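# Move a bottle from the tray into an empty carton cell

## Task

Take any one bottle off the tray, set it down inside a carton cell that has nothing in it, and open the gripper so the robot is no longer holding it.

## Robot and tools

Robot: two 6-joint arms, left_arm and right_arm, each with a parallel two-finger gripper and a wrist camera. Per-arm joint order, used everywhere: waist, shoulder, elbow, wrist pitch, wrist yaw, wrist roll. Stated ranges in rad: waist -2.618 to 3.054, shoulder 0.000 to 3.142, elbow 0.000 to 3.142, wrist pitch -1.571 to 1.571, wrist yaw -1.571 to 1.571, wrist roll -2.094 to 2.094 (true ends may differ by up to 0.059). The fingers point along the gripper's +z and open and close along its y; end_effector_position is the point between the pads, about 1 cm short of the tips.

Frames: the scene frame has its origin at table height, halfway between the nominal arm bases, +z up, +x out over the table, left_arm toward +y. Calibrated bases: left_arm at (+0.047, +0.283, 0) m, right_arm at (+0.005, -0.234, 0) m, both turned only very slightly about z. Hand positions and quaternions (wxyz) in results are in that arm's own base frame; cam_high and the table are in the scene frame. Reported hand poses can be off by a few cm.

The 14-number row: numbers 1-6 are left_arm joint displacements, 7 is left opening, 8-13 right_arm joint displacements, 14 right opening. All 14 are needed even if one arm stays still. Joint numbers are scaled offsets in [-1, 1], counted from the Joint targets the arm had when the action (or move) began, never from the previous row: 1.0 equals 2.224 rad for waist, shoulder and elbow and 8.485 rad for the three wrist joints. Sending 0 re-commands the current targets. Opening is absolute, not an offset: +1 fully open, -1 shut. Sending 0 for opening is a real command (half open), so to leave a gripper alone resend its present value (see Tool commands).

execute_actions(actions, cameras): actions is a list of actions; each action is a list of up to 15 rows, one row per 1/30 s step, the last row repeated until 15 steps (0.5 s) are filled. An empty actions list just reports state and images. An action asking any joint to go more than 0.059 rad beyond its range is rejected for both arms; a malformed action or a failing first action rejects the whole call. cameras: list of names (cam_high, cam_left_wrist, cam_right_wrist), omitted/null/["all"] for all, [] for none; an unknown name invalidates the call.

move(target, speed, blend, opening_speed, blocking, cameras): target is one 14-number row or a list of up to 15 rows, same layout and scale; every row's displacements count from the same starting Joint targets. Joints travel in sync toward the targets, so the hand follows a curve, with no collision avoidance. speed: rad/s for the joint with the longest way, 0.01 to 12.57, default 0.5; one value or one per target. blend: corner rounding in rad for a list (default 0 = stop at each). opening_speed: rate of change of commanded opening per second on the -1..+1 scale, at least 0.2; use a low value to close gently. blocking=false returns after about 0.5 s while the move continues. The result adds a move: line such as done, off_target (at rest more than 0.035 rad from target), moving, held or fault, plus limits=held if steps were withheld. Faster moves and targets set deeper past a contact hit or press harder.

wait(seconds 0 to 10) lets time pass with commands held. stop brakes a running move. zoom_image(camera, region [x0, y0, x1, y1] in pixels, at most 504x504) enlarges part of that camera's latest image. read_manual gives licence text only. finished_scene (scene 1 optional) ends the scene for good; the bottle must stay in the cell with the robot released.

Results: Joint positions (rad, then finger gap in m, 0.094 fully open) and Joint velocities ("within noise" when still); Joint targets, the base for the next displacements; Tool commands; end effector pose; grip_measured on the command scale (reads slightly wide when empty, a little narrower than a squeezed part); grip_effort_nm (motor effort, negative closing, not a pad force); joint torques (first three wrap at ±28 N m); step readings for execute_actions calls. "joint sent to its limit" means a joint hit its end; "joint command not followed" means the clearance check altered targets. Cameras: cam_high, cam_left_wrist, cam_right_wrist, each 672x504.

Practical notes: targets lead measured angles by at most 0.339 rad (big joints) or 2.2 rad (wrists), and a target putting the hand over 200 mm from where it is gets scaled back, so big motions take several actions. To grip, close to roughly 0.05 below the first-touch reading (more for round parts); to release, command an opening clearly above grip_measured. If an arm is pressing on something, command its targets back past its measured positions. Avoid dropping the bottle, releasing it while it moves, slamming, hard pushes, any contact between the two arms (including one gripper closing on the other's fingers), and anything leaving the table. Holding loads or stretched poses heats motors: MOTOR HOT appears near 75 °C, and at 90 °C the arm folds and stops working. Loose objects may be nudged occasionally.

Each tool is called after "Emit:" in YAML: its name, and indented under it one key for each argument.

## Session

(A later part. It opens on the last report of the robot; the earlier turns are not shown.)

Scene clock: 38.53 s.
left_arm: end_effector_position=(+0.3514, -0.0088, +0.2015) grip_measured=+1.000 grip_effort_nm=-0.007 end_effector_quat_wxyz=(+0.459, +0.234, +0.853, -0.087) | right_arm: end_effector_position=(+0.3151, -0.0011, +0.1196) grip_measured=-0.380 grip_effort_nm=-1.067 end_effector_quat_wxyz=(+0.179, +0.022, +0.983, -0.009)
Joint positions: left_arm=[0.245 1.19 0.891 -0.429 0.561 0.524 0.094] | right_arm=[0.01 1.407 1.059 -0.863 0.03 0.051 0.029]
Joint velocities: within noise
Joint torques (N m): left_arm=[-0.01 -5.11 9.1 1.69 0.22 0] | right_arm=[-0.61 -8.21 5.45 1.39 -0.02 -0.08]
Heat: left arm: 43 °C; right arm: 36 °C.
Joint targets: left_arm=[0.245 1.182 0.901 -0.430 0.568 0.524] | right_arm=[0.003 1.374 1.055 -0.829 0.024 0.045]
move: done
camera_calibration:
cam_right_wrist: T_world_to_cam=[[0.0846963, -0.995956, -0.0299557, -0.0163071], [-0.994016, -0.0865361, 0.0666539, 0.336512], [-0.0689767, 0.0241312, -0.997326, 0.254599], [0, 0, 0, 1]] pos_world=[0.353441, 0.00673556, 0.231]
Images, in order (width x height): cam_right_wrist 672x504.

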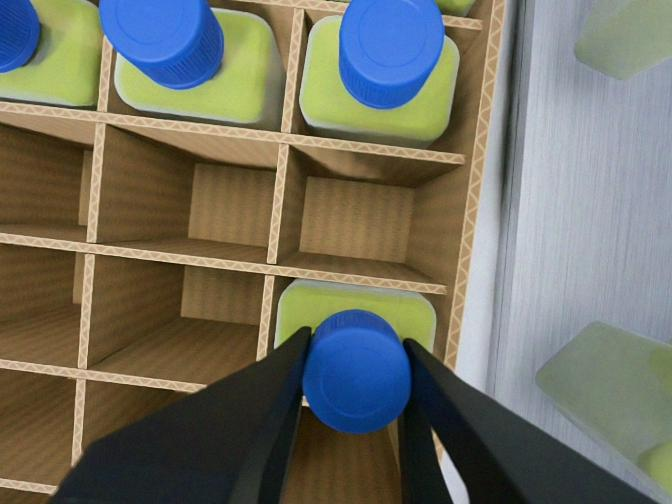

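Emit:
move:
  target: [0,0,0,0,0,0,1,0,0,-0.00376,0.00104,0,0,-0.65]
  speed: 0.1
  cameras: ["cam_high","cam_right_wrist"]

Emit:
zoom_image:
  camera: "cam_high"
  region: [360, 200, 480, 320]

Scene clock: 39.50 s.
left_arm: end_effector_position=(+0.3514, -0.0088, +0.2015) grip_measured=+1.000 grip_effort_nm=-0.002 end_effector_quat_wxyz=(+0.459, +0.234, +0.853, -0.087) | right_arm: end_effector_position=(+0.3150, -0.0011, +0.1175) grip_measured=-0.380 grip_effort_nm=-1.062 end_effector_quat_wxyz=(+0.180, +0.022, +0.983, -0.009)
Joint positions: left_arm=[0.245 1.19 0.891 -0.429 0.561 0.524 0.094] | right_arm=[0.01 1.407 1.051 -0.854 0.03 0.051 0.029]
Joint velocities: within noise
Joint torques (N m): left_arm=[-0.05 -5.12 9.09 1.69 0.23 -0.01] | right_arm=[-0.61 -8.24 5.46 1.4 -0.02 -0.1]
Heat: left arm: 43 °C; right arm: 36 °C.
Joint targets: left_arm=[0.245 1.182 0.901 -0.430 0.568 0.524] | right_arm=[0.003 1.374 1.046 -0.820 0.024 0.045]
move: done
camera_calibration:
cam_right_wrist: T_world_to_cam=[[0.0847226, -0.995956, -0.0298875, -0.0163834], [-0.99407, -0.0865383, 0.0658544, 0.336747], [-0.0681745, 0.0241309, -0.997382, 0.252326], [0, 0, 0, 1]] pos_world=[0.35334, 0.00673556, 0.228999]
Images, in order (width x height): cam_high 672x504, cam_right_wrist 672x504.

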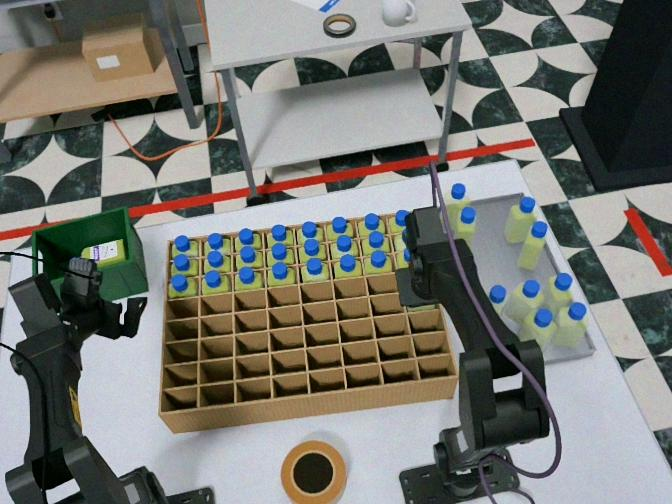

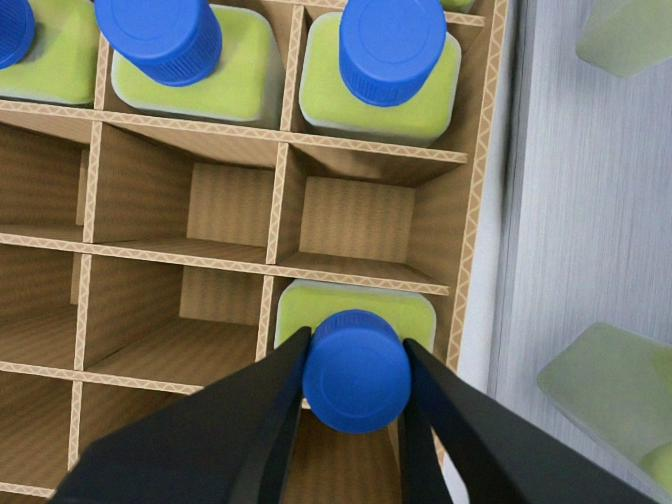

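Scaled by 4.200 from the camera's 672x504 image, which has a finer 960x720 frame.

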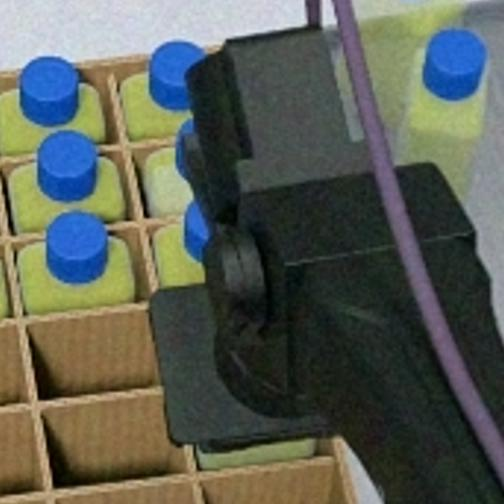

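Emit:
move:
  target: [0,0,0,0,0,0,1,0,0,-0.00562,0.00156,0,0,-0.65]
  speed: 0.1
  cameras: ["cam_right_wrist"]

Scene clock: 41.57 s.
left_arm: end_effector_position=(+0.3514, -0.0088, +0.2015) grip_measured=+1.000 grip_effort_nm=0.002 end_effector_quat_wxyz=(+0.459, +0.234, +0.853, -0.087) | right_arm: end_effector_position=(+0.3149, -0.0011, +0.1146) grip_measured=-0.380 grip_effort_nm=-1.057 end_effector_quat_wxyz=(+0.180, +0.022, +0.983, -0.009)
Joint positions: left_arm=[0.245 1.19 0.891 -0.429 0.561 0.524 0.094] | right_arm=[0.01 1.407 1.039 -0.841 0.03 0.051 0.029]
Joint velocities: within noise
Joint torques (N m): left_arm=[0.01 -5.18 9.24 1.69 0.23 -0.03] | right_arm=[-0.65 -8.27 5.44 1.38 -0.03 -0.09]
Heat: left arm: 43 °C; right arm: 36 °C.
Joint targets: left_arm=[0.245 1.182 0.901 -0.430 0.568 0.524] | right_arm=[0.003 1.374 1.034 -0.807 0.024 0.045]
move: done
camera_calibration:
cam_right_wrist: T_world_to_cam=[[0.0847535, -0.995956, -0.0297946, -0.0164794], [-0.994141, -0.0865364, 0.0647625, 0.336917], [-0.0670789, 0.0241312, -0.997456, 0.248942], [0, 0, 0, 1]] pos_world=[0.353039, 0.00673556, 0.225998]
Images, in order (width x height): cam_right_wrist 672x504.

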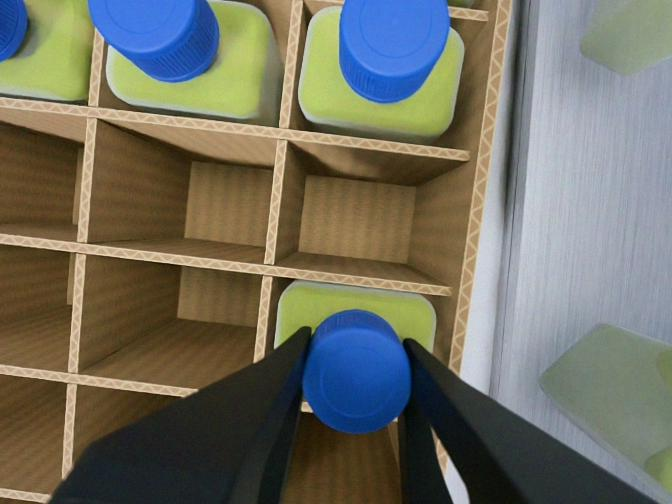

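Emit:
move:
  target: [0,0,0,0,0,0,1,0,0,-0.0047,0.0013,0,0,-0.65]
  speed: 0.1
  cameras: ["cam_right_wrist"]

Emit:
zoom_image:
  camera: "cam_right_wrist"
  region: [240, 180, 500, 440]

Scene clock: 42.57 s.
left_arm: end_effector_position=(+0.3514, -0.0088, +0.2015) grip_measured=+1.000 grip_effort_nm=-0.002 end_effector_quat_wxyz=(+0.459, +0.234, +0.853, -0.087) | right_arm: end_effector_position=(+0.3147, -0.0011, +0.1120) grip_measured=-0.380 grip_effort_nm=-1.062 end_effector_quat_wxyz=(+0.181, +0.022, +0.983, -0.009)
Joint positions: left_arm=[0.245 1.19 0.891 -0.429 0.561 0.524 0.094] | right_arm=[0.01 1.407 1.028 -0.829 0.03 0.051 0.029]
Joint velocities: within noise
Joint torques (N m): left_arm=[-0.01 -5.14 9.13 1.7 0.23 0.02] | right_arm=[-0.64 -8.28 5.45 1.39 -0.03 -0.09]
Heat: left arm: 43 °C; right arm: 36 °C.
Joint targets: left_arm=[0.245 1.182 0.901 -0.430 0.568 0.524] | right_arm=[0.003 1.374 1.024 -0.796 0.024 0.045]
move: done
camera_calibration:
cam_right_wrist: T_world_to_cam=[[0.0847742, -0.995954, -0.0298257, -0.0165374], [-0.994194, -0.0865396, 0.0639543, 0.337079], [-0.0662767, 0.0242308, -0.997507, 0.246162], [0, 0, 0, 1]] pos_world=[0.352838, 0.00673545, 0.223498]
Images, in order (width x height): cam_right_wrist 672x504.

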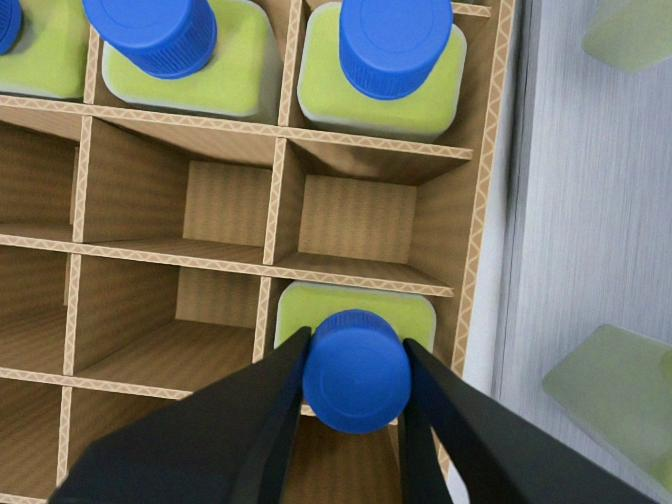

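Scaled by 1.938 from the camera's 672x504 image, which has a finer 960x720 frame.

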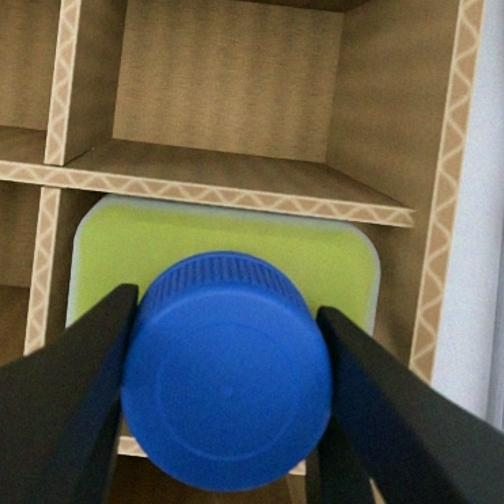

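Emit:
move:
  target: [0,0,0,0,0,0,1,0,0,-0.0034,0.00095,0,0,-0.65]
  speed: 0.1
  cameras: ["cam_right_wrist"]

Scene clock: 43.67 s.
left_arm: end_effector_position=(+0.3514, -0.0088, +0.2015) grip_measured=+1.000 grip_effort_nm=-0.002 end_effector_quat_wxyz=(+0.459, +0.234, +0.853, -0.087) | right_arm: end_effector_position=(+0.3145, -0.0011, +0.1101) grip_measured=-0.380 grip_effort_nm=-1.062 end_effector_quat_wxyz=(+0.181, +0.022, +0.983, -0.009)
Joint positions: left_arm=[0.245 1.19 0.891 -0.429 0.561 0.524 0.094] | right_arm=[0.01 1.407 1.02 -0.821 0.03 0.051 0.029]
Joint velocities: within noise
Joint torques (N m): left_arm=[-0.08 -5.08 9.16 1.69 0.24 0] | right_arm=[-0.62 -8.23 5.52 1.37 -0.04 -0.08]
Heat: left arm: 43 °C; right arm: 36 °C.
Joint targets: left_arm=[0.245 1.182 0.901 -0.430 0.568 0.524] | right_arm=[0.003 1.374 1.016 -0.788 0.024 0.045]
move: done
camera_calibration:
cam_right_wrist: T_world_to_cam=[[0.0847851, -0.995954, -0.0298005, -0.016578], [-0.994212, -0.0865416, 0.0636565, 0.336974], [-0.0659779, 0.0242309, -0.997527, 0.244146], [0, 0, 0, 1]] pos_world=[0.352538, 0.00673545, 0.221598]
Images, in order (width x height): cam_right_wrist 672x504.

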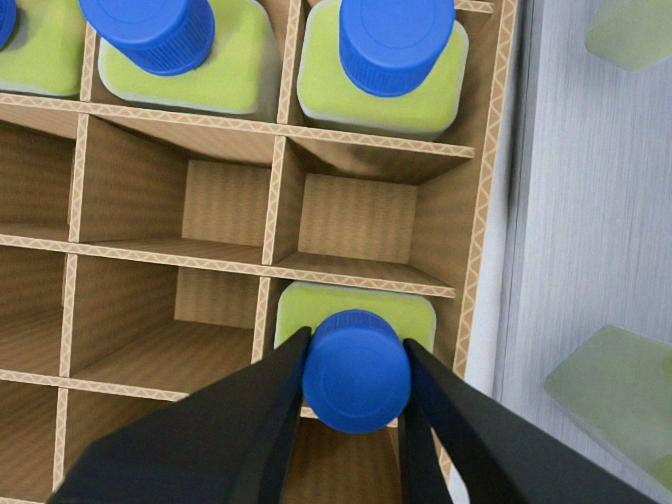

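Emit:
move:
  target: [0,0,0,0,0,0,1,0,0,-0.003,0.00083,0,0,-0.65]
  speed: 0.1
  cameras: ["cam_right_wrist"]

Scene clock: 44.50 s.
left_arm: end_effector_position=(+0.3514, -0.0088, +0.2015) grip_measured=+1.000 grip_effort_nm=0.002 end_effector_quat_wxyz=(+0.459, +0.234, +0.853, -0.087) | right_arm: end_effector_position=(+0.3148, -0.0011, +0.1094) grip_measured=-0.380 grip_effort_nm=-1.062 end_effector_quat_wxyz=(+0.182, +0.022, +0.983, -0.009)
Joint positions: left_arm=[0.245 1.19 0.891 -0.429 0.561 0.524 0.094] | right_arm=[0.01 1.407 1.017 -0.816 0.03 0.051 0.029]
Joint velocities: within noise
Joint torques (N m): left_arm=[0.02 -5.12 9.16 1.69 0.23 -0.01] | right_arm=[-0.62 -8.23 5.2 1.41 -0.02 -0.08]
Heat: left arm: 43 °C; right arm: 36 °C.
Joint targets: left_arm=[0.245 1.182 0.901 -0.430 0.568 0.524] | right_arm=[0.003 1.374 1.009 -0.781 0.024 0.045]
move: done
camera_calibration:
cam_right_wrist: T_world_to_cam=[[0.0848415, -0.995954, -0.0296391, -0.0166598], [-0.994332, -0.0865415, 0.0617648, 0.33757], [-0.0640798, 0.0242309, -0.997651, 0.242911], [0, 0, 0, 1]] pos_world=[0.352636, 0.00673545, 0.220996]
Images, in order (width x height): cam_right_wrist 672x504.

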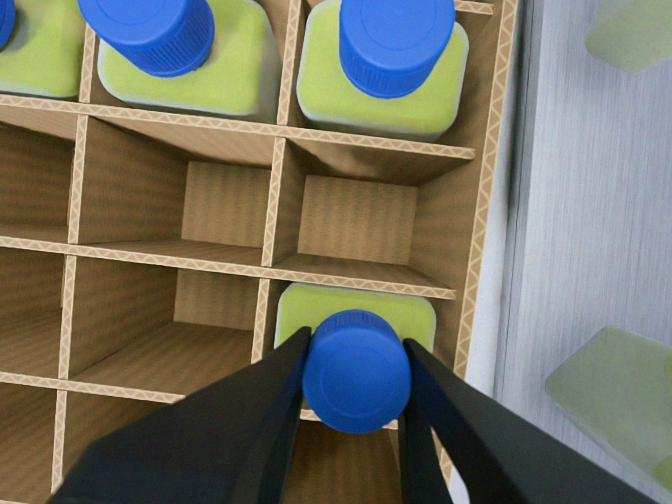

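Emit:
move:
  target: [0,0,0,0,0,0,1,0,0,0.0015,-0.0004,0,0,-0.1]
  speed: 0.1
  opening_speed: 0.6
  cameras: ["cam_right_wrist"]

Scene clock: 45.87 s.
left_arm: end_effector_position=(+0.3514, -0.0088, +0.2015) grip_measured=+1.000 grip_effort_nm=-0.002 end_effector_quat_wxyz=(+0.459, +0.234, +0.853, -0.087) | right_arm: end_effector_position=(+0.3180, -0.0010, +0.1112) grip_measured=-0.103 grip_effort_nm=0.105 end_effector_quat_wxyz=(+0.189, +0.023, +0.982, -0.009)
Joint positions: left_arm=[0.245 1.19 0.891 -0.429 0.561 0.524 0.094] | right_arm=[0.01 1.405 1.017 -0.802 0.03 0.051 0.042]
Joint velocities: within noise
Joint torques (N m): left_arm=[0.01 -5.14 9.16 1.7 0.22 -0.01] | right_arm=[-0.64 -8.09 5.46 1.25 -0.03 -0.1]
Heat: left arm: 43 °C; right arm: 36 °C.
Joint targets: left_arm=[0.245 1.182 0.901 -0.430 0.568 0.524] | right_arm=[0.003 1.374 1.013 -0.785 0.024 0.045]
move: done
camera_calibration:
cam_right_wrist: T_world_to_cam=[[0.0852909, -0.995951, -0.0284015, -0.0171506], [-0.99518, -0.0865402, 0.0461227, 0.342692], [-0.0483939, 0.0243308, -0.998532, 0.240029], [0, 0, 0, 1]] pos_world=[0.354119, 0.00673535, 0.223384]
Images, in order (width x height): cam_right_wrist 672x504.

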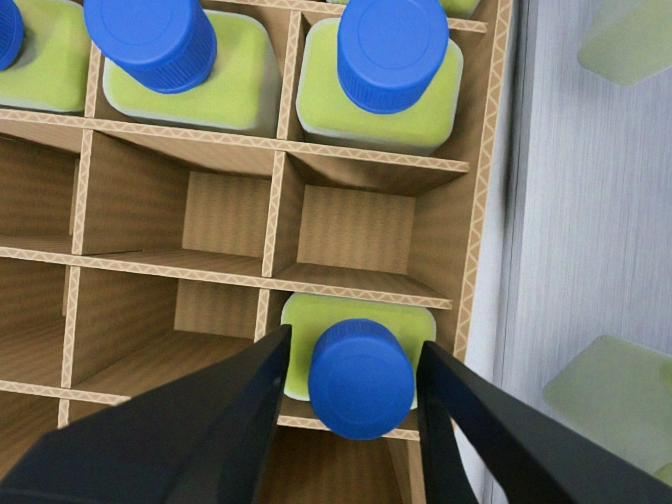

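Emit:
move:
  target:
    - [0,0,0,0,0,0,1,0,0,0.0796,-0.02121,0,0,-0.1]
    - [0,0,0,0,0,0,1,0,0.0072,0.1695,-0.04243,0,0,-0.1]
  speed: [0.2,0.4]
  blend: [0.02,0]

Emit:
zoom_image:
  camera: "cam_right_wrist"
  region: [150, 100, 500, 400]

Scene clock: 48.40 s.
left_arm: end_effector_position=(+0.3514, -0.0088, +0.2015) grip_measured=+1.000 grip_effort_nm=-0.002 end_effector_quat_wxyz=(+0.459, +0.234, +0.853, -0.087) | right_arm: end_effector_position=(+0.3178, -0.0010, +0.1987) grip_measured=-0.103 grip_effort_nm=0.105 end_effector_quat_wxyz=(+0.194, +0.023, +0.981, -0.009)
Joint positions: left_arm=[0.245 1.19 0.891 -0.429 0.561 0.524 0.094] | right_arm=[0.01 1.405 1.363 -1.14 0.03 0.051 0.042]
Joint velocities: within noise
Joint torques (N m): left_arm=[-0.02 -5.09 9.18 1.69 0.22 -0.01] | right_arm=[-0.62 -6.39 7.95 1.02 -0.03 -0.08]
Heat: left arm: 43 °C; right arm: 35 °C.
Joint targets: left_arm=[0.245 1.182 0.901 -0.430 0.568 0.524] | right_arm=[0.003 1.390 1.390 -1.145 0.024 0.045]
move: done
camera_calibration:
cam_right_wrist: T_world_to_cam=[[0.0855212, -0.995949, -0.0277837, -0.0148276], [-0.995533, -0.0865386, 0.0377508, 0.340169], [-0.0400023, 0.0244311, -0.998901, 0.324788], [0, 0, 0, 1]] pos_world=[0.352909, 0.00673524, 0.311178]

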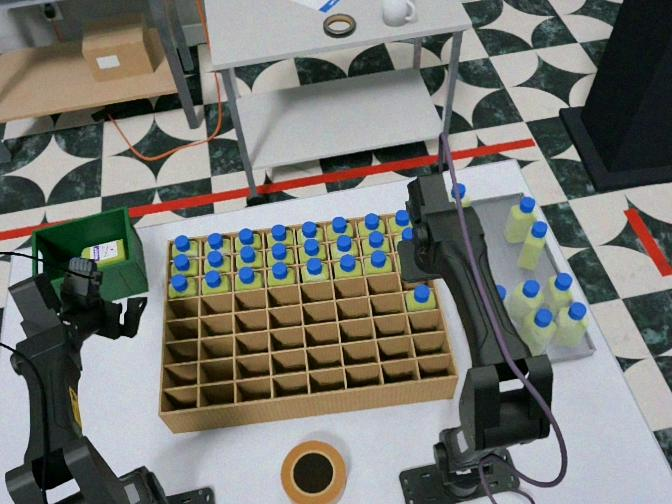

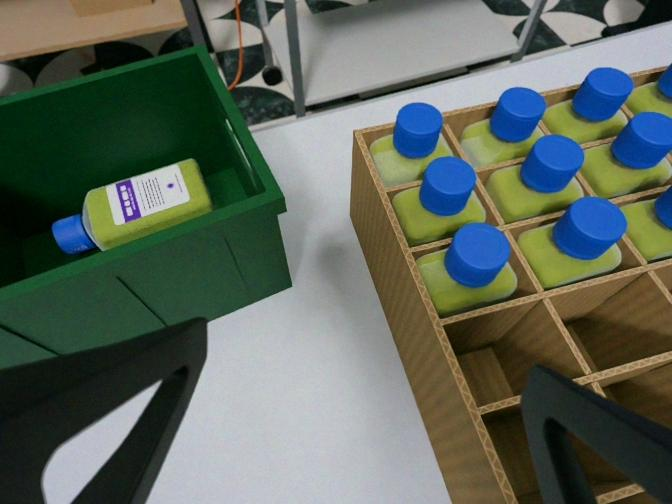

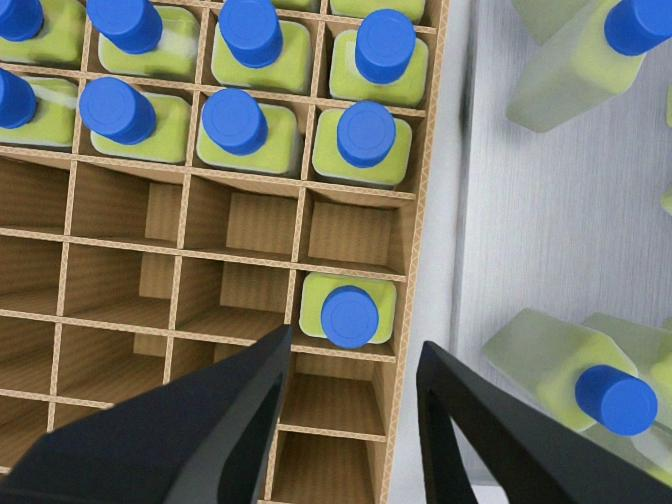

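Scaled by 1.440 from the camera's 672x504 image, which has a finer 960x720 frame.

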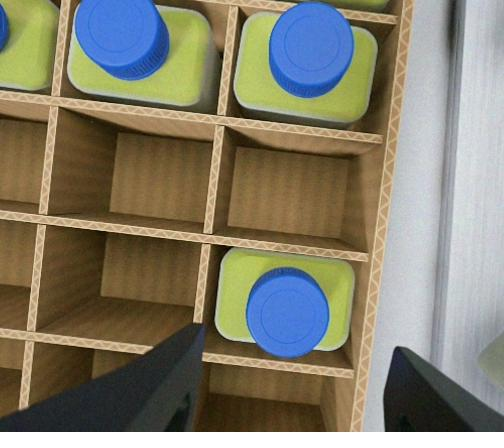

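The bottle is standing upright and seated in an empty cell. The gripper has let go and moved clear.

Emit:
finished_scene:

The scene is finished: the task was done.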